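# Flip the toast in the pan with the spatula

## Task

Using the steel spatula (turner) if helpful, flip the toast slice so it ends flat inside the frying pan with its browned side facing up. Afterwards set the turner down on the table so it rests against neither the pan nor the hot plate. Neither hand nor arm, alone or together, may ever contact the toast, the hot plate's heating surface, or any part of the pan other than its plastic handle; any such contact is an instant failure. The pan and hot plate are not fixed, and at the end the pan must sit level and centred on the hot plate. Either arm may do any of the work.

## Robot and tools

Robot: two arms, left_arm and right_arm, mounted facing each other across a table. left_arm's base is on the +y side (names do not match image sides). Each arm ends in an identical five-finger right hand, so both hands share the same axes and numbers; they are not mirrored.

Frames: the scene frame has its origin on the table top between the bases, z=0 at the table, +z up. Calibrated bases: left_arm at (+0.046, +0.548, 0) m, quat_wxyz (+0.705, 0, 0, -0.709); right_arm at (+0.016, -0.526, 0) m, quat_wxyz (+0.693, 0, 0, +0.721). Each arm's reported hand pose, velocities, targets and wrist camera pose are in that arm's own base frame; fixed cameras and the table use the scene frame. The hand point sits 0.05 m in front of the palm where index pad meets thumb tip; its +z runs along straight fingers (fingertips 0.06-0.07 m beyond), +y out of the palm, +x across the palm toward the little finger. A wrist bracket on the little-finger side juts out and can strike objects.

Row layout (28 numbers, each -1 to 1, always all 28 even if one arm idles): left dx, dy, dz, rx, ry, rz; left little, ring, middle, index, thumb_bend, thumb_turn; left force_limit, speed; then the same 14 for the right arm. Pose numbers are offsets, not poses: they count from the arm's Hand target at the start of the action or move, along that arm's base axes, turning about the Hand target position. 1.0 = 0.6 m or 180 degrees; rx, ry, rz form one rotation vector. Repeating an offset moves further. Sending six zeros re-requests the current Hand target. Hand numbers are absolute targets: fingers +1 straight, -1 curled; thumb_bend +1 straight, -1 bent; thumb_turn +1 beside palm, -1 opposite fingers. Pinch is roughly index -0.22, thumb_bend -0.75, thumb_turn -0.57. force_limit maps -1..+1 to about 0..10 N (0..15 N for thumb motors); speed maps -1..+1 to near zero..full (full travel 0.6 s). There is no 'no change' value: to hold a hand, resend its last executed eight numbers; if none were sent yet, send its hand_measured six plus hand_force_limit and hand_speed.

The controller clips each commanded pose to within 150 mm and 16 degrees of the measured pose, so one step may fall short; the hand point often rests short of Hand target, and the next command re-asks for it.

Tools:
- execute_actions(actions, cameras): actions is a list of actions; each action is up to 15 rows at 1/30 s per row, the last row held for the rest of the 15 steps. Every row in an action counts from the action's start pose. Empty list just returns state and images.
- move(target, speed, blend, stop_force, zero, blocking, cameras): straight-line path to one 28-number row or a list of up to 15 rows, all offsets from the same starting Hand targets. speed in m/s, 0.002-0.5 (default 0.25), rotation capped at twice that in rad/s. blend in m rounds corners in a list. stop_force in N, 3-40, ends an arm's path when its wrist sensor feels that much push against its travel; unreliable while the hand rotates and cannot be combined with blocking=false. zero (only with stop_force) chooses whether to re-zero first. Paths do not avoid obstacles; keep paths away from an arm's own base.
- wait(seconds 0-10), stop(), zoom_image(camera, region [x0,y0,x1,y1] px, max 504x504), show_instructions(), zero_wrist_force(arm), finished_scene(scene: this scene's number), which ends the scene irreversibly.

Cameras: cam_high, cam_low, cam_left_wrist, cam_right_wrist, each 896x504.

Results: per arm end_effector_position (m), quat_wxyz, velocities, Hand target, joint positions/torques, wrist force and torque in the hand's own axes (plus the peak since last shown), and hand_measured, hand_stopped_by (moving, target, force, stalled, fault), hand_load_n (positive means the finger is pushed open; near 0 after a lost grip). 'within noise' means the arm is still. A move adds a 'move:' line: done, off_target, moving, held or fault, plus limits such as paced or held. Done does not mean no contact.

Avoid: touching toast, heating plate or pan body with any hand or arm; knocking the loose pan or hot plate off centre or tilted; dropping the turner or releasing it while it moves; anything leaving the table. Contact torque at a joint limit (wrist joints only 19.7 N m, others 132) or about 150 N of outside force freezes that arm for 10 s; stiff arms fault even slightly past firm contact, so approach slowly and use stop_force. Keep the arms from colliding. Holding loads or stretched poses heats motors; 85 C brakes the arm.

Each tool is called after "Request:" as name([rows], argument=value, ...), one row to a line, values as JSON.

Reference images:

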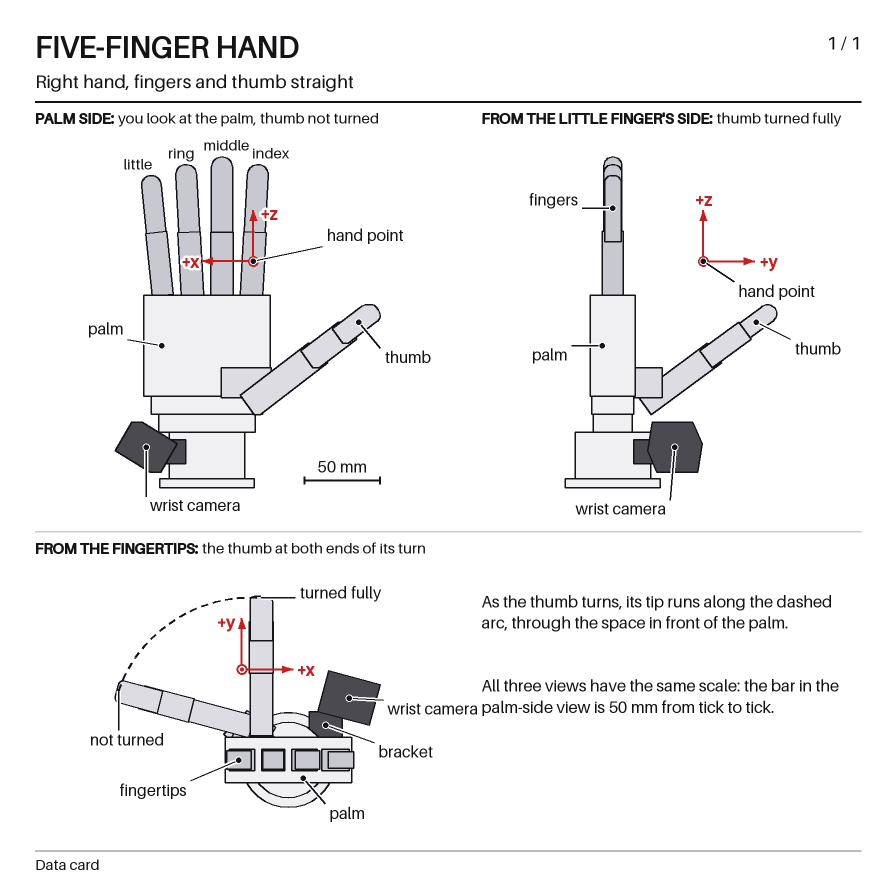

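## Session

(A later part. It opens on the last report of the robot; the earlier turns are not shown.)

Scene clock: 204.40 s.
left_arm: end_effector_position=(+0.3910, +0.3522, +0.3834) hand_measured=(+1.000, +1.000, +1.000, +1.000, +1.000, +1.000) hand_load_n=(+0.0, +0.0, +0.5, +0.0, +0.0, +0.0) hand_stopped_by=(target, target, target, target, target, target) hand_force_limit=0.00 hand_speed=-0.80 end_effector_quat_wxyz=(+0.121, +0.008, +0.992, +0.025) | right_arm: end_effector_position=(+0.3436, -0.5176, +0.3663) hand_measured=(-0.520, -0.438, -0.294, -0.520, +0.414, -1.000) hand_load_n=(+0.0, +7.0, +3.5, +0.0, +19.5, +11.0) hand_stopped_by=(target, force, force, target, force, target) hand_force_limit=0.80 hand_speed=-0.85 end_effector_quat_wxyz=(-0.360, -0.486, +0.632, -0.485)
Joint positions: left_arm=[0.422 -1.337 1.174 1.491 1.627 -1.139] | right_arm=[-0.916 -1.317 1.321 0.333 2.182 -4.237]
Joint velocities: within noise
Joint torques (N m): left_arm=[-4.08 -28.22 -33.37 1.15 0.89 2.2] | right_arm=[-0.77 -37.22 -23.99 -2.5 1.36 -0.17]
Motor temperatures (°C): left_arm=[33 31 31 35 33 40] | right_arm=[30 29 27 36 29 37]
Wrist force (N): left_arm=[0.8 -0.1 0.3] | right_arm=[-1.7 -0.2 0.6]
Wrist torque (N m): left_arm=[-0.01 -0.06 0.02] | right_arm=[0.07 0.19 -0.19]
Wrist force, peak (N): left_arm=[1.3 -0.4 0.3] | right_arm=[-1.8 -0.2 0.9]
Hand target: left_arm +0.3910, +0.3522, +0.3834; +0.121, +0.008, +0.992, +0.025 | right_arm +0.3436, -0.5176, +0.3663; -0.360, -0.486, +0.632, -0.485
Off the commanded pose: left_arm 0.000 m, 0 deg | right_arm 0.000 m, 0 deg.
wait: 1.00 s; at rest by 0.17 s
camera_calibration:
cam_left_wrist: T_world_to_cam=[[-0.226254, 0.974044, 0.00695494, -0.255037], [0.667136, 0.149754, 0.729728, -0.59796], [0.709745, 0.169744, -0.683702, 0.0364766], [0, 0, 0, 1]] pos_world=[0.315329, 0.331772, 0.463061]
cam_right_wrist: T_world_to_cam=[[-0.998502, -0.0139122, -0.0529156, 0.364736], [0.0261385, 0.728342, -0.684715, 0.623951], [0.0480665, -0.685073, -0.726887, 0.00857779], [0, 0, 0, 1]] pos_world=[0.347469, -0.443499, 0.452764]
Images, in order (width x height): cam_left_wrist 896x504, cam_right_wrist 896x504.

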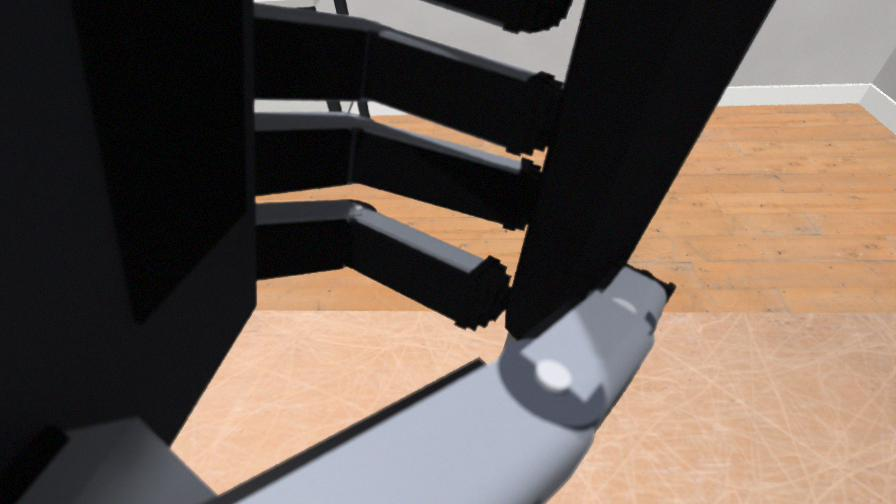

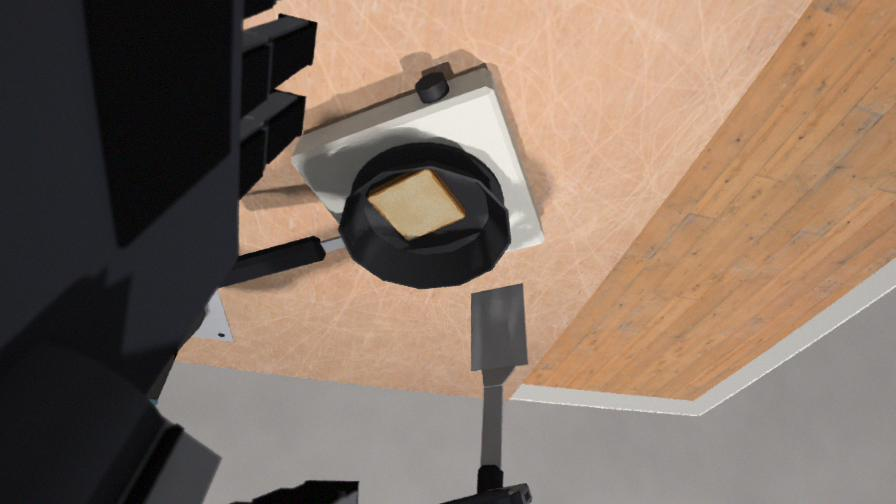

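Request:
move([
  [-0.3,-0.07,0.09,-0.03,0.036,0.15,1,1,1,1,1,1,0,-0.8,0,0,0.1,0,0,0,-0.52,-0.44,-0.45,-0.52,0.21,-1,0.8,-0.85],
  [-0.5435,-0.1245,0.1688,-0.0529,0.0664,0.2831,1,1,1,1,1,1,0,-0.8,0.5065,0.287,0.05,0.3865,-0.1227,0.3726,-0.52,-0.44,-0.45,-0.52,0.21,-1,0.8,-0.85],
], speed=0.22, blend=0.03, cameras=["cam_high","cam_low","cam_left_wrist","cam_right_wrist"])

Request:
zoom_image(camera="cam_high", region=[340, 190, 540, 350])

Scene clock: 214.93 s.
left_arm: end_effector_position=(+0.0648, +0.2775, +0.4848) hand_measured=(+1.000, +1.000, +1.000, +1.000, +1.000, +1.000) hand_load_n=(+0.0, +0.0, +0.0, +0.0, +0.0, +0.0) hand_stopped_by=(target, target, target, target, target, target) hand_force_limit=0.00 hand_speed=-0.80 end_effector_quat_wxyz=(-0.001, -0.426, +0.905, -0.006) | right_arm: end_effector_position=(+0.6467, -0.3446, +0.3955) hand_measured=(-0.520, -0.438, -0.294, -0.520, +0.414, -1.000) hand_load_n=(+0.0, +0.5, +10.5, +0.0, +17.5, +6.0) hand_stopped_by=(target, force, force, target, force, target) hand_force_limit=0.80 hand_speed=-0.85 end_effector_quat_wxyz=(-0.390, +0.693, -0.485, +0.365)
Joint positions: left_arm=[0.578 -1.727 1.326 1.976 1.583 -1.872] | right_arm=[-0.947 -0.619 0.035 1.451 0.599 -4.056]
Joint velocities: within noise
Joint torques (N m): left_arm=[-12.39 -6.95 -23.37 1.42 1.02 2.35] | right_arm=[-8.2 -65.53 -29.49 4.82 -2.62 -1.29]
Motor temperatures (°C): left_arm=[33 31 31 35 33 40] | right_arm=[30 29 27 36 29 37]
Wrist force (N): left_arm=[0.2 0.3 0.1] | right_arm=[0.7 0.8 0.0]
Wrist torque (N m): left_arm=[0.03 -0.04 0.02] | right_arm=[0.16 -0.04 0.14]
Wrist force, peak (N): left_arm=[1.4 -0.4 0.1] | right_arm=[-2.2 -0.1 1.1]
Hand target: left_arm +0.0649, +0.2775, +0.4847; -0.001, -0.425, +0.905, -0.006 | right_arm +0.6475, -0.3454, +0.3963; -0.383, +0.751, -0.480, +0.245
Off the commanded pose: left_arm 0.000 m, 0 deg | right_arm 0.001 m, 15 deg.
elbow stopped short (right arm): the move would have taken joint 3 (elbow) straighter than the controller allows.
move: off_target (right_arm)
camera_calibration:
cam_left_wrist: T_world_to_cam=[[-0.900541, 0.434708, 0.00735427, -0.0636019], [0.371814, 0.761262, 0.531257, -0.497457], [0.225343, 0.481153, -0.847179, 0.374149], [0, 0, 0, 1]] pos_world=[0.0433735, 0.226321, 0.581716]
cam_right_wrist: T_world_to_cam=[[-0.307671, -0.432424, -0.847554, 0.394555], [-0.751926, 0.656334, -0.0619062, 0.742008], [0.583048, 0.618252, -0.527086, 0.157881], [0, 0, 0, 1]] pos_world=[0.587276, -0.414, 0.463559]

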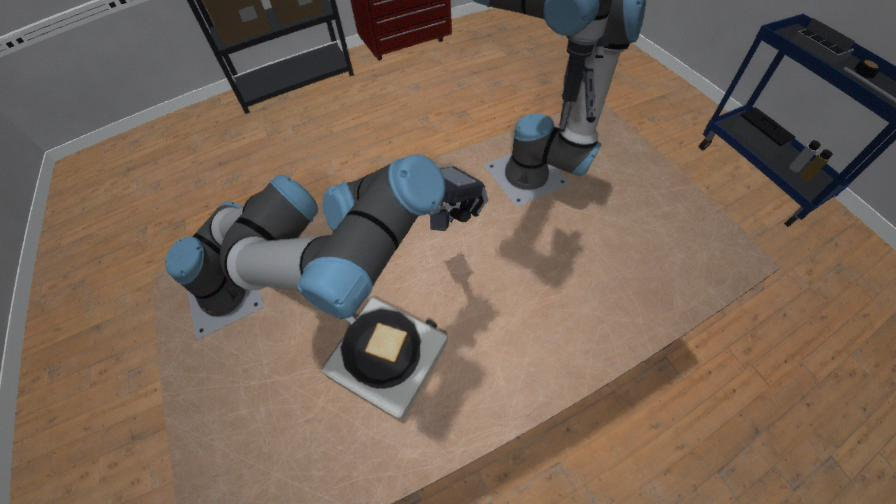

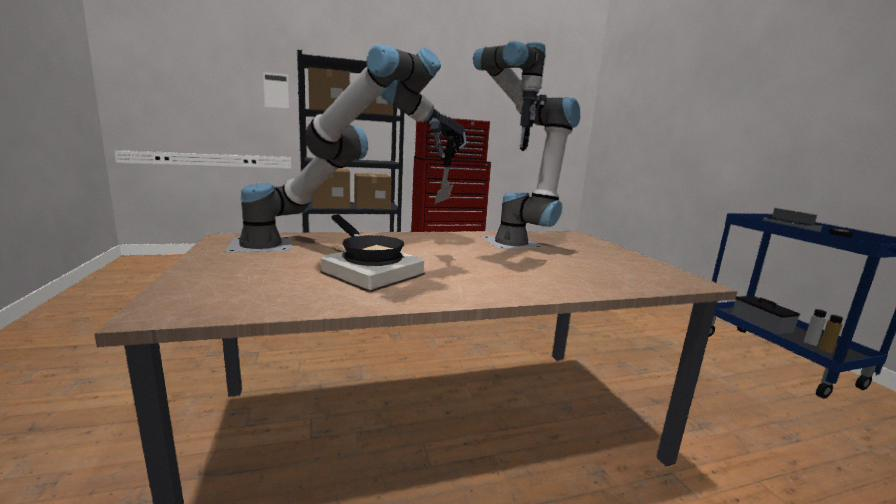

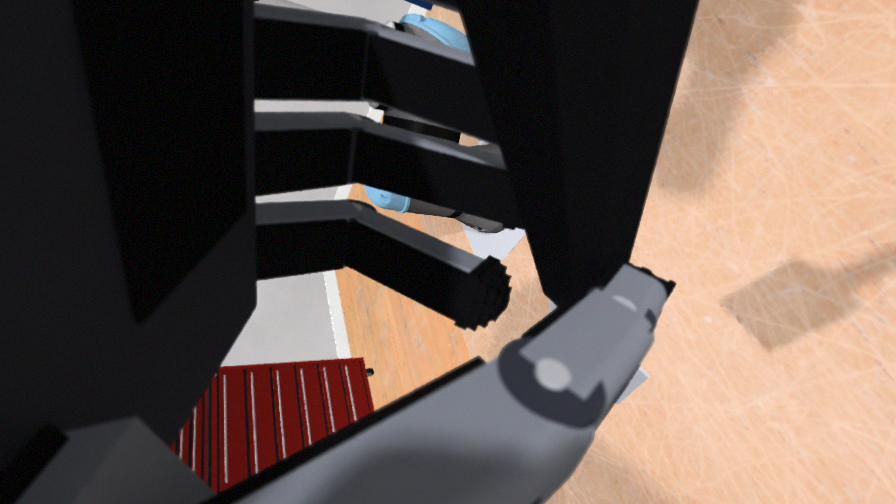

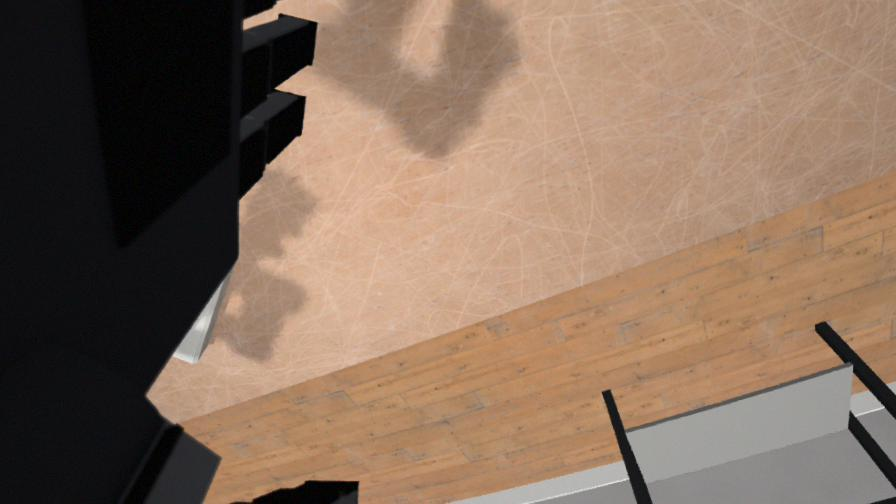

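Scaled by 2.520 from the camera's 896x504 image, which has a finer 1280x720 frame.

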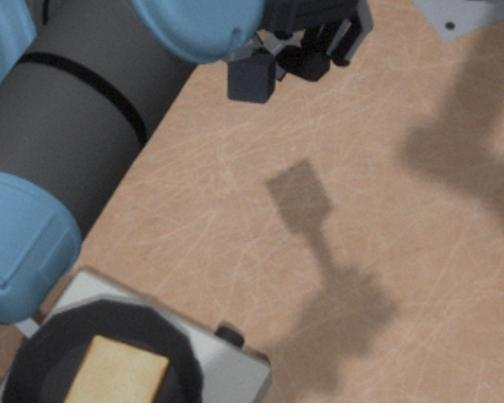

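Request:
move(target=[0,0,0,0,0,0,1,1,1,1,1,1,0,-0.8,0,0,-0.22,0,0,0,-0.52,-0.44,-0.45,-0.52,0.21,-1,0.8,-0.85], speed=0.1, cameras=["cam_high","cam_low","cam_left_wrist"])

Request:
zoom_image(camera="cam_high", region=[340, 190, 540, 350])

Request:
zoom_image(camera="cam_low", region=[380, 130, 520, 290])

Scene clock: 218.87 s.
left_arm: end_effector_position=(+0.0649, +0.2775, +0.4847) hand_measured=(+1.000, +1.000, +1.000, +1.000, +1.000, +1.000) hand_load_n=(+0.0, +0.0, +0.0, +0.0, +0.0, +0.0) hand_stopped_by=(target, target, target, target, target, target) hand_force_limit=0.00 hand_speed=-0.80 end_effector_quat_wxyz=(-0.001, -0.425, +0.905, -0.006) | right_arm: end_effector_position=(+0.6467, -0.3446, +0.2639) hand_measured=(-0.520, -0.438, -0.294, -0.520, +0.414, -1.000) hand_load_n=(+0.0, +0.0, +13.5, +0.0, +14.5, +2.0) hand_stopped_by=(target, force, force, target, force, target) hand_force_limit=0.80 hand_speed=-0.85 end_effector_quat_wxyz=(-0.383, +0.746, -0.481, +0.256) end_effector_velocity=(+0.001, +0.000, +0.002) end_effector_angular_velocity=(-0.002, -0.006, -0.002)
Joint positions: left_arm=[0.578 -1.727 1.326 1.976 1.583 -1.872] | right_arm=[-0.919 -0.429 0.035 1.635 0.655 -4.323]
Joint velocities: left_arm=[within noise] | right_arm=[0 -0.004 0.001 -0.006 -0.003 0.004]
Joint torques (N m): left_arm=[-11.74 -7.76 -12.62 1.9 -1.03 2.36] | right_arm=[-5.03 -71.44 -20.33 0.16 -3.64 1.48]
Motor temperatures (°C): left_arm=[33 31 31 35 33 40] | right_arm=[30 29 27 36 29 37]
Wrist force (N): left_arm=[0.4 0.5 0.1] | right_arm=[1.0 0.5 0.1]
Wrist torque (N m): left_arm=[0.07 -0.06 0.04] | right_arm=[0.13 -0.13 0.28]
Wrist force, peak (N): left_arm=[0.2 0.5 0.6] | right_arm=[3.5 0.8 0.4]
Hand target: left_arm +0.0649, +0.2775, +0.4847; -0.001, -0.425, +0.905, -0.006 | right_arm +0.6475, -0.3454, +0.2643; -0.383, +0.751, -0.480, +0.245
Off the commanded pose: left_arm 0.000 m, 0 deg | right_arm 0.001 m, 1 deg.
elbow stopped short (right arm): the move would have taken joint 3 (elbow) straighter than the controller allows.
move: done
camera_calibration:
cam_left_wrist: T_world_to_cam=[[-0.900448, 0.4349, 0.00742979, -0.0636393], [0.372036, 0.761215, 0.531169, -0.497425], [0.22535, 0.481054, -0.847234, 0.374147], [0, 0, 0, 1]] pos_world=[0.0434423, 0.226339, 0.581679]
Images, in order (width x height): cam_high 896x504, cam_low 896x504, cam_left_wrist 896x504.

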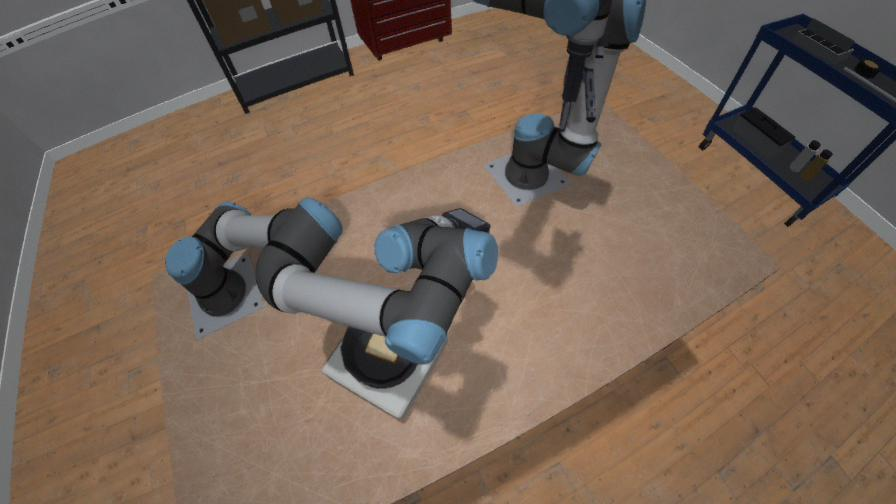

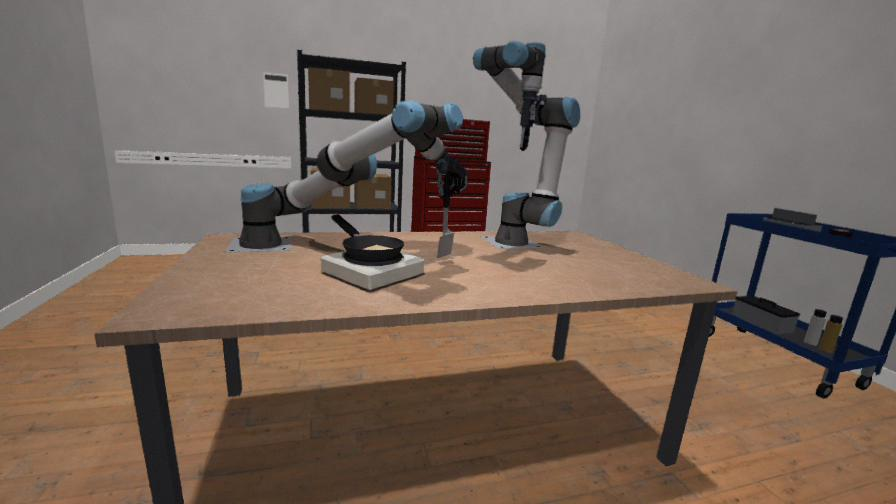

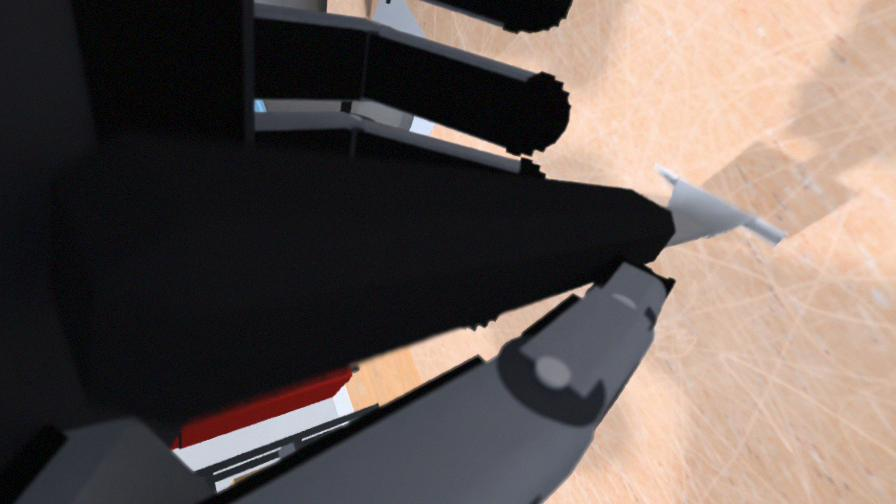

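Scaled by 2.520 from the camera's 896x504 image, which has a finer 1280x720 frame.

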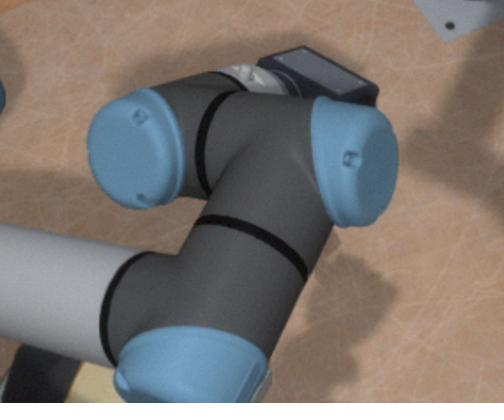

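Scaled by 3.150 from the camera's 896x504 image, which has a finer 1280x720 frame.

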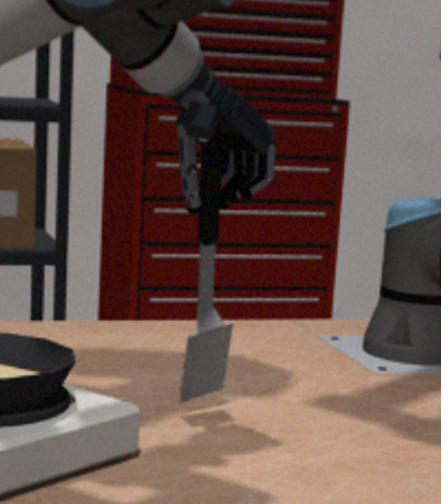

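Request:
move(target=[0,0,0,0,0,0,1,1,1,1,1,1,0,-0.8,0,0,-0.15,0,0,0,-0.52,-0.44,-0.45,-0.52,0.21,-1,0.8,-0.85], speed=0.03, stop_force=3, cameras=["cam_low","cam_left_wrist"])

Request:
zoom_image(camera="cam_low", region=[380, 130, 520, 290])

Scene clock: 224.77 s.
left_arm: end_effector_position=(+0.0649, +0.2775, +0.4847) hand_measured=(+1.000, +1.000, +1.000, +1.000, +1.000, +1.000) hand_load_n=(+0.0, +0.0, +0.0, +0.0, +0.0, +0.0) hand_stopped_by=(target, target, target, target, target, target) hand_force_limit=0.00 hand_speed=-0.80 end_effector_quat_wxyz=(-0.001, -0.425, +0.905, -0.006) | right_arm: end_effector_position=(+0.6470, -0.3449, +0.2505) hand_measured=(-0.520, -0.438, -0.294, -0.520, +0.414, -1.000) hand_load_n=(+0.0, +0.0, +12.0, +0.0, +15.5, +2.5) hand_stopped_by=(target, force, force, target, force, target) hand_force_limit=0.80 hand_speed=-0.85 end_effector_quat_wxyz=(-0.383, +0.748, -0.480, +0.253)
Joint positions: left_arm=[0.578 -1.727 1.326 1.976 1.583 -1.872] | right_arm=[-0.918 -0.478 0.173 1.558 0.657 -4.33]
Joint velocities: within noise
Joint torques (N m): left_arm=[-11.48 -8.1 -14.5 2.21 -1.1 2.14] | right_arm=[7.56 -60.86 -31.6 6.08 -0.5 -1.55]
Motor temperatures (°C): left_arm=[33 31 31 35 33 40] | right_arm=[30 29 27 36 29 37]
Wrist force (N): left_arm=[0.3 0.3 0.3] | right_arm=[0.8 0.7 0.5]
Wrist torque (N m): left_arm=[0.02 -0.05 0.03] | right_arm=[0.13 -0.07 0.23]
Wrist force, peak (N): left_arm=[-0.1 0.4 0.6] | right_arm=[4.0 -14.5 -11.4]
Hand target: left_arm +0.0649, +0.2775, +0.4847; -0.001, -0.425, +0.905, -0.006 | right_arm +0.6470, -0.3449, +0.2505; -0.383, +0.748, -0.480, +0.253 (not the last commanded pose)
Off the commanded pose: left_arm 0.000 m, 0 deg | right_arm 0.076 m, 1 deg.
move: contact (right_arm)
camera_calibration:
cam_left_wrist: T_world_to_cam=[[-0.900448, 0.4349, 0.00742976, -0.0636392], [0.372036, 0.761215, 0.531169, -0.497425], [0.22535, 0.481054, -0.847234, 0.374147], [0, 0, 0, 1]] pos_world=[0.0434423, 0.226339, 0.581679]
Images, in order (width x height): cam_low 896x504, cam_left_wrist 896x504.

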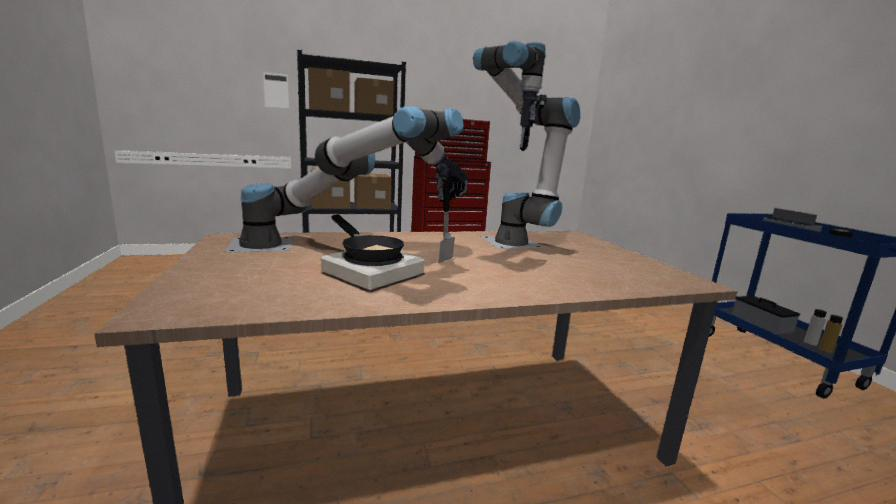

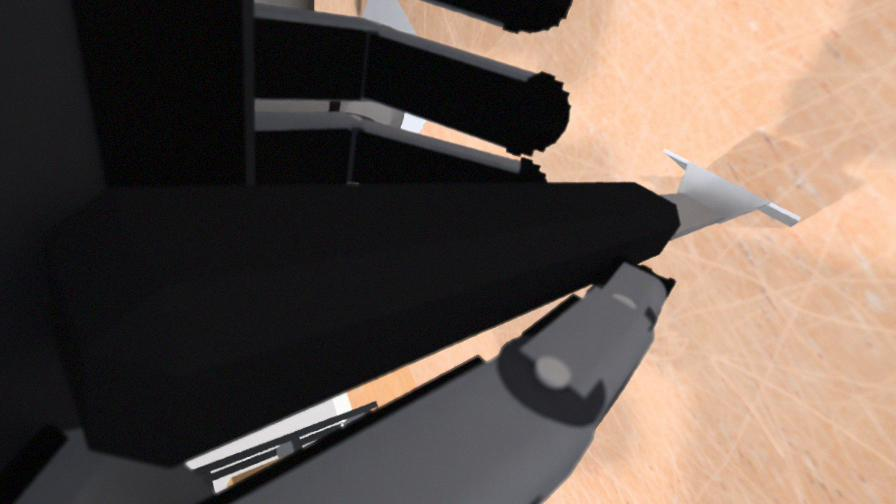

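Scaled by 3.150 from the camera's 896x504 image, which has a finer 1280x720 frame.

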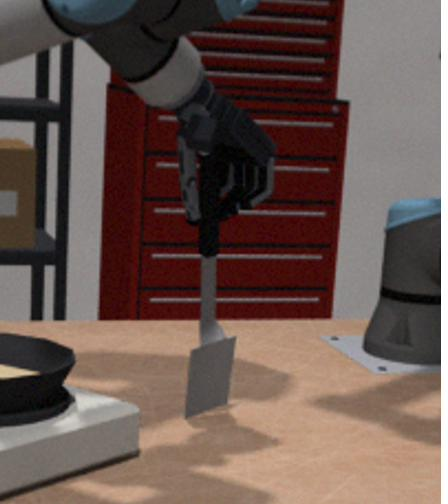

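Request:
move([
  [0,0,0,0,0,0,1,1,1,1,1,1,0,-0.8,0.0258,-0.0615,0.0,0,0,0,-0.52,-0.44,-0.45,-0.52,0.21,-1,0.8,-0.85],
  [0,0,0,0,0,0,1,1,1,1,1,1,0,-0.8,0.0258,-0.0615,-0.02,0,0,0,-0.52,-0.44,-0.45,-0.52,0.21,-1,0.8,-0.85],
], speed=0.04, cameras=["cam_low","cam_left_wrist"])

Request:
zoom_image(camera="cam_low", region=[380, 130, 520, 290])

Scene clock: 227.60 s.
left_arm: end_effector_position=(+0.0649, +0.2775, +0.4847) hand_measured=(+1.000, +1.000, +1.000, +1.000, +1.000, +1.000) hand_load_n=(+0.0, +0.0, +0.0, +0.0, +0.0, +0.0) hand_stopped_by=(target, target, target, target, target, target) hand_force_limit=0.00 hand_speed=-0.80 end_effector_quat_wxyz=(-0.001, -0.425, +0.905, -0.006) | right_arm: end_effector_position=(+0.6615, -0.3810, +0.2378) hand_measured=(-0.520, -0.438, -0.294, -0.520, +0.414, -1.000) hand_load_n=(+0.0, +0.0, +12.0, +0.0, +15.5, +3.0) hand_stopped_by=(target, force, force, target, force, target) hand_force_limit=0.80 hand_speed=-0.85 end_effector_quat_wxyz=(-0.379, +0.730, -0.485, +0.297)
Joint positions: left_arm=[0.578 -1.727 1.326 1.976 1.583 -1.872] | right_arm=[-0.941 -0.4 0.035 1.489 0.637 -4.254]
Joint velocities: within noise
Joint torques (N m): left_arm=[-9.66 -6.91 -16.6 2.37 -1.17 2.07] | right_arm=[5.62 -71.64 -16.03 2.6 -2.51 1.39]
Motor temperatures (°C): left_arm=[33 31 31 35 33 40] | right_arm=[30 29 27 36 29 37]
Wrist force (N): left_arm=[0.1 0.2 0.2] | right_arm=[1.4 -0.1 -0.1]
Wrist torque (N m): left_arm=[0.03 -0.03 0.01] | right_arm=[0.15 -0.13 0.23]
Wrist force, peak (N): left_arm=[0.3 0.4 0.6] | right_arm=[8.0 -26.3 -21.4]
Hand target: left_arm +0.0649, +0.2775, +0.4847; -0.001, -0.425, +0.905, -0.006 | right_arm +0.6625, -0.3818, +0.2385; -0.383, +0.748, -0.480, +0.253
Off the commanded pose: left_arm 0.000 m, 0 deg | right_arm 0.001 m, 6 deg.
elbow stopped short (right arm): the move would have taken joint 3 (elbow) straighter than the controller allows.
move: off_target (right_arm)
camera_calibration:
cam_left_wrist: T_world_to_cam=[[-0.900448, 0.4349, 0.00742996, -0.0636394], [0.372036, 0.761216, 0.531168, -0.497425], [0.22535, 0.481054, -0.847234, 0.374147], [0, 0, 0, 1]] pos_world=[0.0434423, 0.226339, 0.581679]
Images, in order (width x height): cam_low 896x504, cam_left_wrist 896x504.

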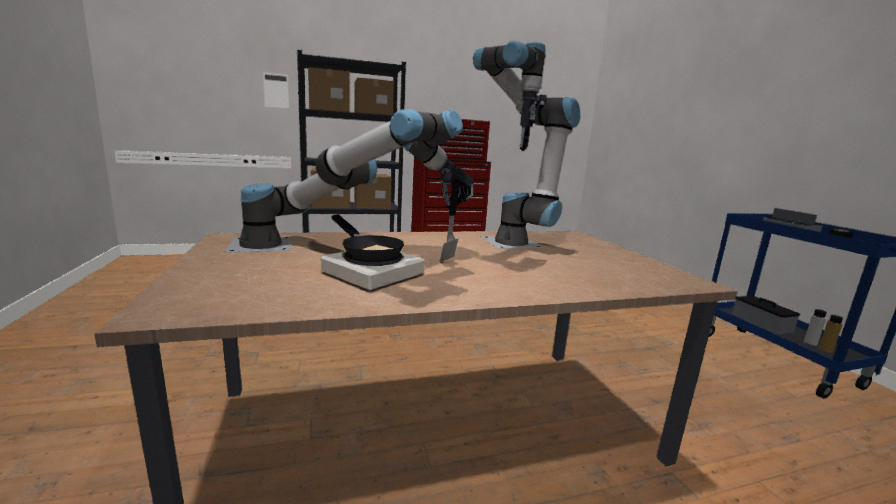

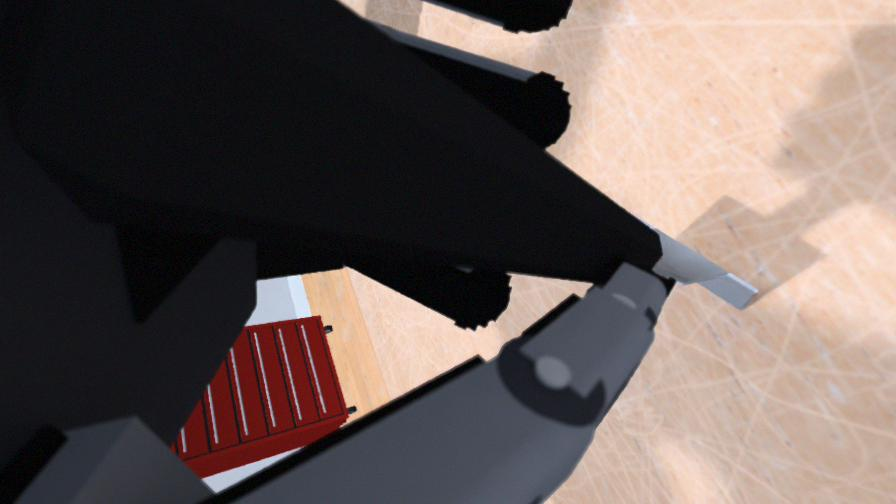

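Scaled by 3.150 from the camera's 896x504 image, which has a finer 1280x720 frame.

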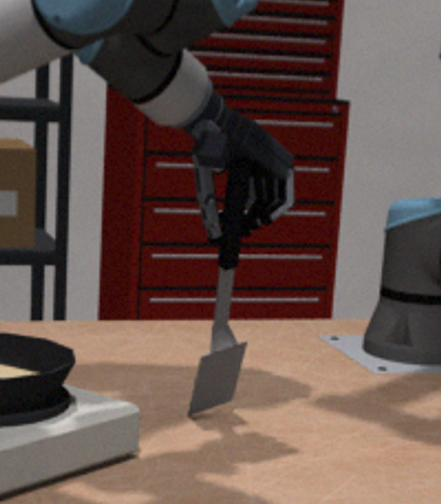

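Request:
move([
  [0,0,0,0,0,0,1,1,1,1,1,1,0,-0.8,-0.04,0.08,0.09,0,0,0,-0.52,-0.44,-0.45,-0.52,0.21,-1,0.8,-0.85],
  [0,0,0,0,0,0,1,1,1,1,1,1,0,-0.8,-0.139,0.3247,0.09,0,0,-0.5833,-0.52,-0.44,-0.45,-0.52,0.21,-1,0.8,-0.85],
], speed=[0.06,0.2], cameras=["cam_high","cam_low","cam_left_wrist"])

Request:
zoom_image(camera="cam_high", region=[250, 150, 500, 350])

Request:
zoom_image(camera="cam_low", region=[330, 130, 470, 290])

Scene clock: 238.33 s.
left_arm: end_effector_position=(+0.0649, +0.2775, +0.4847) hand_measured=(+1.000, +1.000, +1.000, +1.000, +1.000, +1.000) hand_load_n=(+0.0, +0.0, +0.0, +0.0, +0.0, +0.0) hand_stopped_by=(target, target, target, target, target, target) hand_force_limit=0.00 hand_speed=-0.80 end_effector_quat_wxyz=(-0.001, -0.425, +0.905, -0.006) | right_arm: end_effector_position=(+0.5791, -0.1870, +0.2925) hand_measured=(-0.520, -0.438, -0.294, -0.520, +0.414, -1.000) hand_load_n=(+0.0, +0.0, +9.5, +0.0, +16.0, +4.0) hand_stopped_by=(target, force, force, target, force, target) hand_force_limit=0.80 hand_speed=-0.85 end_effector_quat_wxyz=(+0.033, -0.074, +0.886, -0.457) end_effector_velocity=(+0.000, +0.001, +0.000) end_effector_angular_velocity=(+0.001, -0.002, -0.002)
Joint positions: left_arm=[0.578 -1.727 1.326 1.976 1.583 -1.872] | right_arm=[-0.305 -1.083 1.079 1.018 2.39 -2.289]
Joint velocities: left_arm=[within noise] | right_arm=[0.001 0 0 0.001 0 0.005]
Joint torques (N m): left_arm=[-7.54 -8.97 -21.8 3.09 -0.77 2.24] | right_arm=[-5.85 -48.16 -18.99 2.27 2.48 1.25]
Motor temperatures (°C): left_arm=[33 31 31 35 33 40] | right_arm=[30 29 27 36 29 37]
Wrist force (N): left_arm=[0.1 0.4 0.2] | right_arm=[1.3 0.6 0.5]
Wrist torque (N m): left_arm=[0.05 -0.02 0.01] | right_arm=[0.12 -0.19 0.21]
Wrist force, peak (N): left_arm=[0.3 0.7 0.1] | right_arm=[1.1 1.8 0.5]
Hand target: left_arm +0.0649, +0.2775, +0.4847; -0.001, -0.425, +0.905, -0.006 | right_arm +0.5791, -0.1870, +0.2925; +0.033, -0.074, +0.886, -0.457
Off the commanded pose: left_arm 0.000 m, 0 deg | right_arm 0.000 m, 0 deg.
elbow stopped short (right arm): the move would have taken joint 3 (elbow) straighter than the controller allows.
move: done
camera_calibration:
cam_left_wrist: T_world_to_cam=[[-0.900448, 0.4349, 0.00742993, -0.0636394], [0.372036, 0.761216, 0.531168, -0.497425], [0.225349, 0.481054, -0.847234, 0.374147], [0, 0, 0, 1]] pos_world=[0.0434423, 0.226339, 0.581679]
Images, in order (width x height): cam_high 896x504, cam_low 896x504, cam_left_wrist 896x504.

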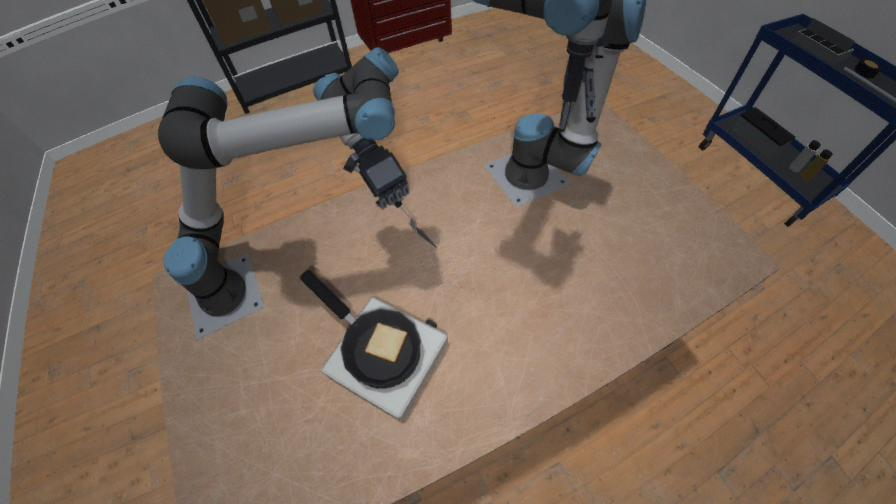

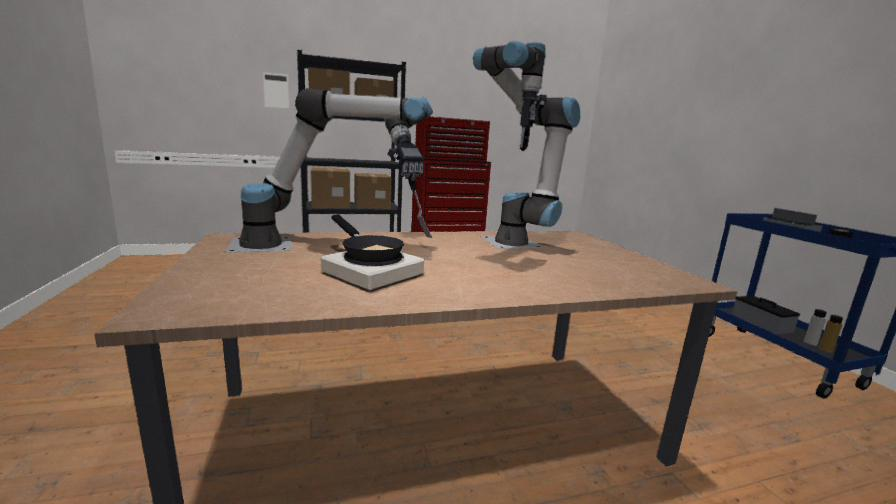

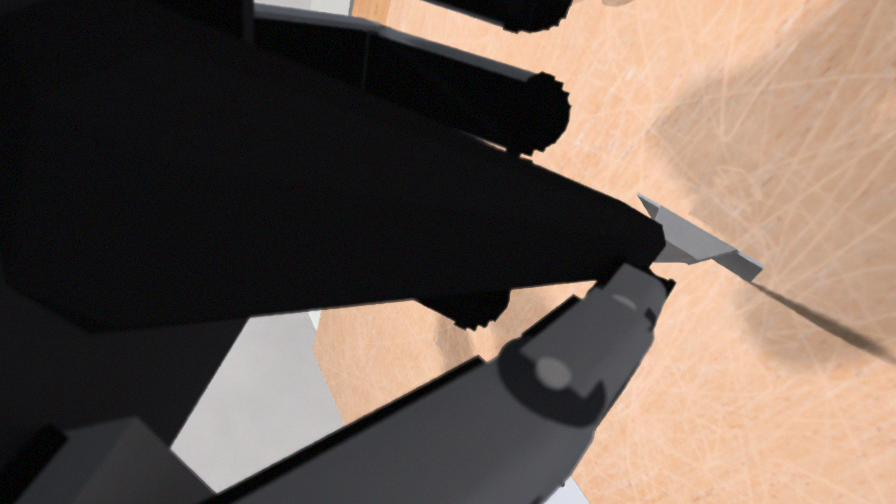

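Scaled by 2.016 from the camera's 896x504 image, which has a finer 1280x720 frame.

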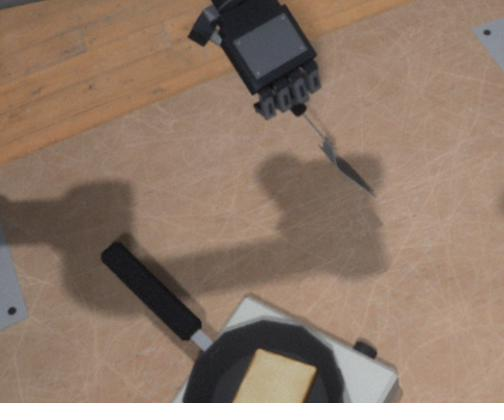

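Scaled by 3.150 from the camera's 896x504 image, which has a finer 1280x720 frame.

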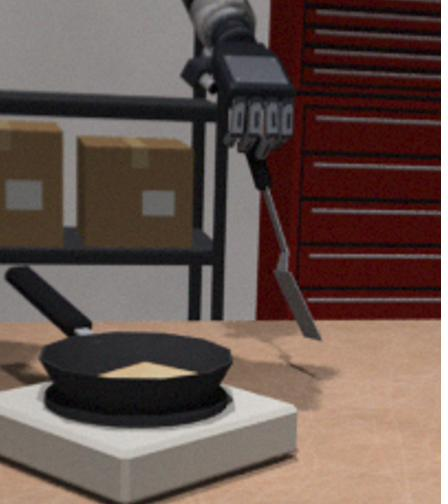

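Request:
move(target=[0,0,0,0,0,0,1,1,1,1,1,1,0,-0.8,0,0,-0.18,0,0,0,-0.52,-0.44,-0.45,-0.52,0.21,-1,0.8,-0.85], speed=0.04, stop_force=3, cameras=["cam_low","cam_left_wrist"])

Request:
zoom_image(camera="cam_low", region=[330, 130, 470, 290])

Scene clock: 243.43 s.
left_arm: end_effector_position=(+0.0649, +0.2775, +0.4847) hand_measured=(+1.000, +1.000, +1.000, +1.000, +1.000, +1.000) hand_load_n=(+0.0, +0.0, +0.0, +0.0, -0.5, +0.0) hand_stopped_by=(target, target, target, target, target, target) hand_force_limit=0.00 hand_speed=-0.80 end_effector_quat_wxyz=(-0.001, -0.425, +0.905, -0.006) | right_arm: end_effector_position=(+0.5791, -0.1870, +0.1845) hand_measured=(-0.520, -0.438, -0.294, -0.520, +0.414, -1.000) hand_load_n=(+0.0, +7.5, +6.0, +0.0, +17.5, +10.0) hand_stopped_by=(target, force, force, target, force, target) hand_force_limit=0.80 hand_speed=-0.85 end_effector_quat_wxyz=(+0.033, -0.074, +0.886, -0.457)
Joint positions: left_arm=[0.578 -1.727 1.326 1.976 1.583 -1.872] | right_arm=[-0.305 -1.049 1.305 0.758 2.39 -2.289]
Joint velocities: within noise
Joint torques (N m): left_arm=[-5.95 -10.05 -25.89 3.35 -0.94 1.97] | right_arm=[-1.7 -53.04 -31.73 5.22 0.24 -0.3]
Motor temperatures (°C): left_arm=[33 31 31 35 33 40] | right_arm=[30 29 27 36 29 37]
Wrist force (N): left_arm=[0.3 0.3 0.1] | right_arm=[0.5 -0.5 0.2]
Wrist torque (N m): left_arm=[0.04 -0.04 0.03] | right_arm=[0.04 -0.20 0.25]
Wrist force, peak (N): left_arm=[0.4 0.7 0.2] | right_arm=[2.3 -2.4 -1.7]
Hand target: left_arm +0.0649, +0.2775, +0.4847; -0.001, -0.425, +0.905, -0.006 | right_arm +0.5791, -0.1870, +0.1845; +0.033, -0.074, +0.886, -0.457
Off the commanded pose: left_arm 0.000 m, 0 deg | right_arm 0.000 m, 0 deg.
move: done
camera_calibration:
cam_left_wrist: T_world_to_cam=[[-0.900448, 0.4349, 0.00743004, -0.0636395], [0.372036, 0.761215, 0.531169, -0.497425], [0.22535, 0.481054, -0.847234, 0.374147], [0, 0, 0, 1]] pos_world=[0.0434423, 0.226339, 0.581679]
Images, in order (width x height): cam_low 896x504, cam_left_wrist 896x504.

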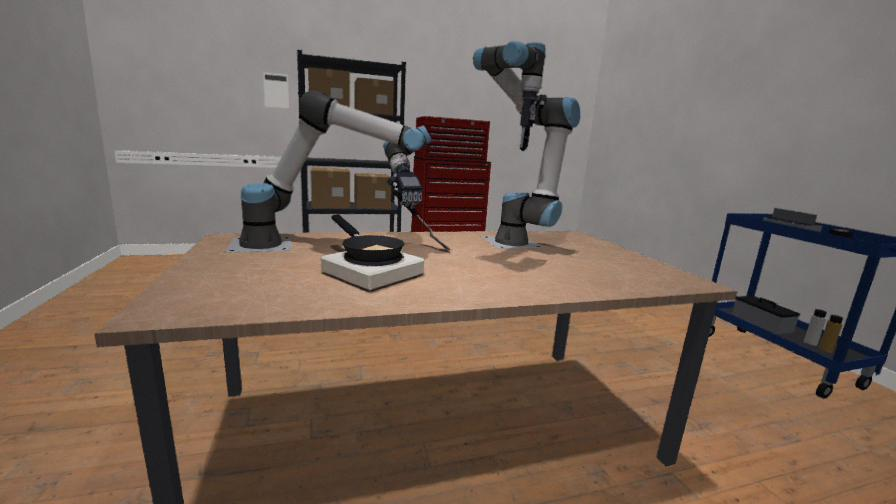

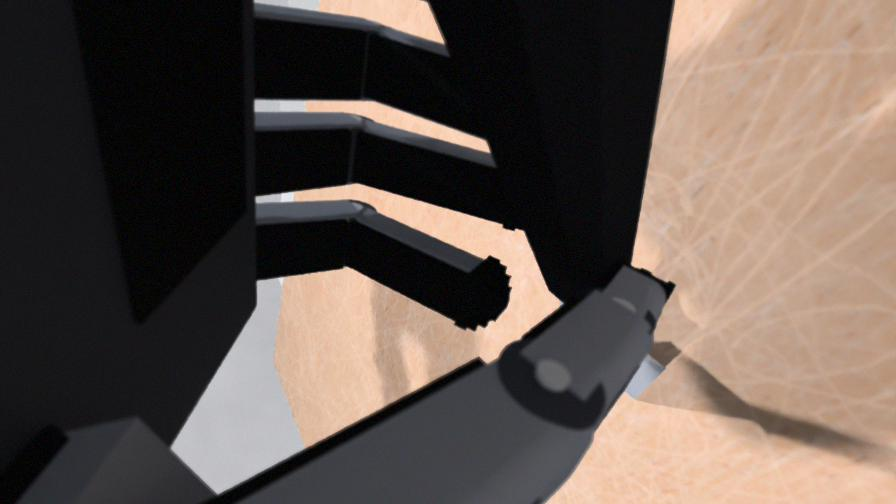

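Scaled by 3.150 from the camera's 896x504 image, which has a finer 1280x720 frame.

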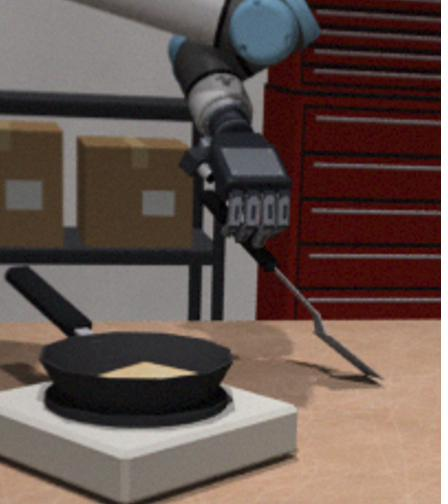

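Request:
execute_actions([
  [[0,0,0,0,0,0,1,1,1,1,1,1,0,-0.8,0,0,0,0,0,0,-0.3,-0.1,-0.45,0.0,0.21,-1,0.8,-0.6]],
], cameras=[])

Request:
move(target=[0,0,0,0,0,0,1,1,1,1,1,1,0,-0.8,0,0,-0.167,0,0,0,-0.3,-0.1,-0.45,0.0,0.21,-1,0.8,-0.6], speed=0.04, stop_force=6, cameras=["cam_low","cam_left_wrist"])

Request:
zoom_image(camera="cam_low", region=[330, 130, 470, 290])

Scene clock: 245.77 s.
left_arm: end_effector_position=(+0.0649, +0.2775, +0.4847) hand_measured=(+1.000, +1.000, +1.000, +1.000, +1.000, +1.000) hand_load_n=(+0.0, +0.0, +0.0, +0.0, -0.5, +0.0) hand_stopped_by=(target, target, target, target, target, target) hand_force_limit=0.00 hand_speed=-0.80 end_effector_quat_wxyz=(-0.001, -0.425, +0.905, -0.006) | right_arm: end_effector_position=(+0.5791, -0.1870, +0.1845) hand_measured=(-0.300, -0.100, -0.294, +0.000, +0.414, -1.000) hand_load_n=(+0.0, +0.0, +13.5, +0.0, +15.0, +2.0) hand_stopped_by=(target, target, force, target, force, target) hand_force_limit=0.80 hand_speed=-0.60 end_effector_quat_wxyz=(+0.033, -0.074, +0.886, -0.457)
Joint positions: left_arm=[0.578 -1.727 1.326 1.976 1.583 -1.872] | right_arm=[-0.305 -1.049 1.305 0.758 2.39 -2.289]
Joint velocities: within noise
Joint torques (N m): left_arm=[-6.69 -9.61 -27.28 3.54 -1.06 1.95] | right_arm=[-3.17 -52.51 -30.1 4.47 1.41 1.32]
Motor temperatures (°C): left_arm=[33 31 31 35 33 40] | right_arm=[30 29 27 36 29 37]
Wrist force (N): left_arm=[0.1 0.3 0.2] | right_arm=[0.7 -0.2 0.6]
Wrist torque (N m): left_arm=[0.04 -0.02 0.01] | right_arm=[0.02 -0.15 0.17]
Wrist force, peak (N): left_arm=[0.2 0.2 0.6] | right_arm=[1.0 -0.5 0.4]
Hand target: left_arm +0.0649, +0.2775, +0.4847; -0.001, -0.425, +0.905, -0.006 | right_arm +0.5791, -0.1870, +0.1845; +0.033, -0.074, +0.886, -0.457
Off the commanded pose: left_arm 0.000 m, 0 deg | right_arm 0.000 m, 0 deg.
Step readings (end_effector_position of left_arm | right_arm):
0: (+0.0649, +0.2775, +0.4847) | (+0.5791, -0.1870, +0.1845)
1: (+0.0649, +0.2775, +0.4847) | (+0.5791, -0.1870, +0.1845)
2: (+0.0649, +0.2775, +0.4847) | (+0.5791, -0.1870, +0.1845)
4: (+0.0649, +0.2775, +0.4847) | (+0.5791, -0.1870, +0.1845)
8: (+0.0649, +0.2775, +0.4847) | (+0.5791, -0.1870, +0.1845)
15: (+0.0649, +0.2775, +0.4847) | (+0.5791, -0.1870, +0.1845)
No camera images: "cameras" was empty.

Scene clock: 249.27 s.
left_arm: end_effector_position=(+0.0649, +0.2775, +0.4847) hand_measured=(+1.000, +1.000, +1.000, +1.000, +1.000, +1.000) hand_load_n=(+0.0, +0.0, +0.0, +0.0, +0.0, +0.0) hand_stopped_by=(target, target, target, target, target, target) hand_force_limit=0.00 hand_speed=-0.80 end_effector_quat_wxyz=(-0.001, -0.425, +0.905, -0.006) | right_arm: end_effector_position=(+0.5791, -0.1870, +0.0843) hand_measured=(-0.300, -0.100, -0.294, +0.000, +0.414, -1.000) hand_load_n=(+0.0, +0.0, +12.5, +0.0, +14.5, +4.0) hand_stopped_by=(target, target, force, target, force, target) hand_force_limit=0.80 hand_speed=-0.60 end_effector_quat_wxyz=(+0.033, -0.074, +0.886, -0.457)
Joint positions: left_arm=[0.578 -1.727 1.326 1.976 1.583 -1.872] | right_arm=[-0.305 -0.963 1.439 0.537 2.39 -2.289]
Joint velocities: within noise
Joint torques (N m): left_arm=[-3.85 -11.03 -29.42 3.51 -1.14 2.08] | right_arm=[-0.99 -55.07 -30.28 5.18 1.25 -0.54]
Motor temperatures (°C): left_arm=[33 31 31 35 33 40] | right_arm=[30 29 27 36 29 37]
Wrist force (N): left_arm=[0.4 0.3 0.1] | right_arm=[0.7 -0.2 0.4]
Wrist torque (N m): left_arm=[0.03 -0.07 0.03] | right_arm=[0.06 -0.15 0.20]
Wrist force, peak (N): left_arm=[0.4 0.6 0.2] | right_arm=[1.4 -0.5 0.0]
Hand target: left_arm +0.0649, +0.2775, +0.4847; -0.001, -0.425, +0.905, -0.006 | right_arm +0.5791, -0.1870, +0.0843; +0.033, -0.074, +0.886, -0.457
Off the commanded pose: left_arm 0.000 m, 0 deg | right_arm 0.000 m, 0 deg.
move: done
camera_calibration:
cam_left_wrist: T_world_to_cam=[[-0.900448, 0.4349, 0.00742999, -0.0636394], [0.372036, 0.761215, 0.531169, -0.497425], [0.22535, 0.481054, -0.847234, 0.374147], [0, 0, 0, 1]] pos_world=[0.0434423, 0.226339, 0.581679]
Images, in order (width x height): cam_low 896x504, cam_left_wrist 896x504.

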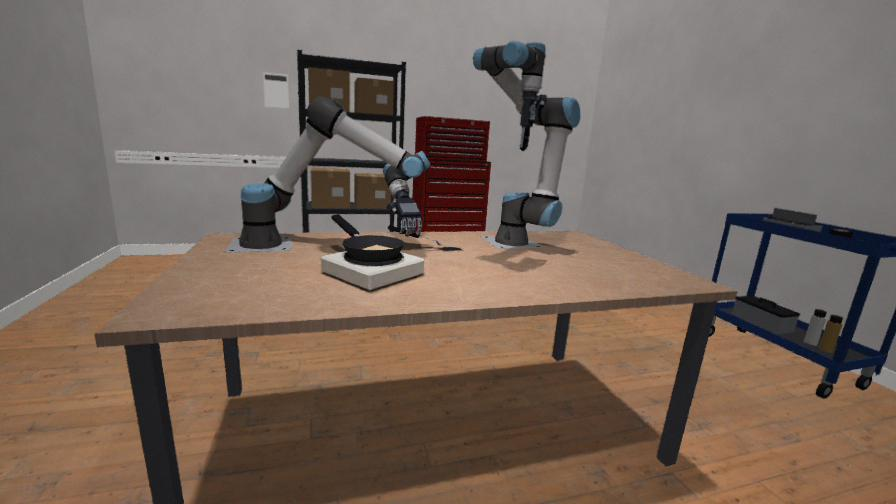

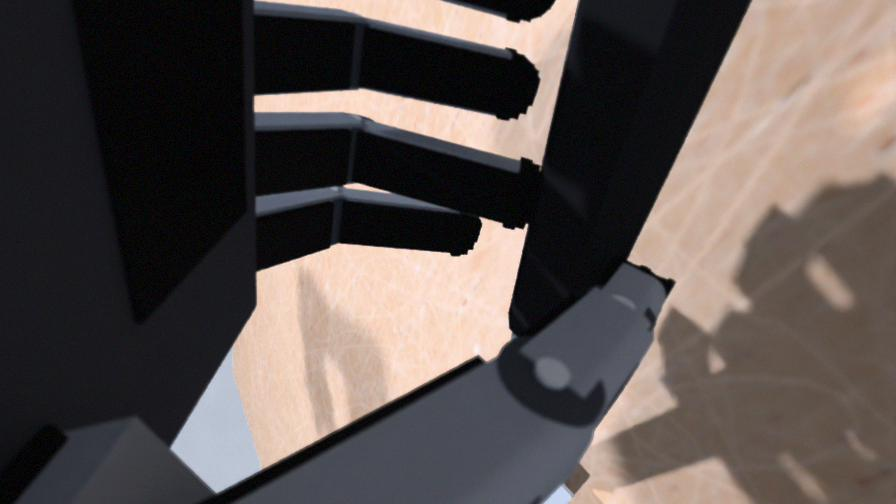

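Scaled by 3.150 from the camera's 896x504 image, which has a finer 1280x720 frame.

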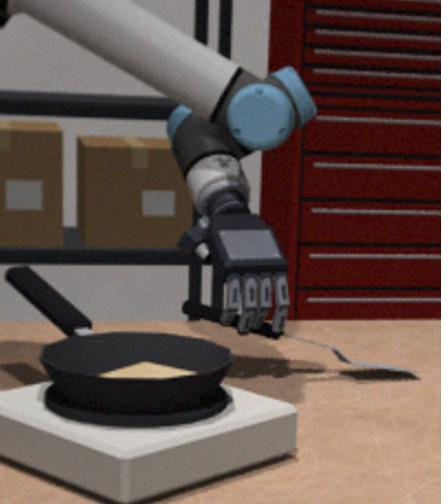

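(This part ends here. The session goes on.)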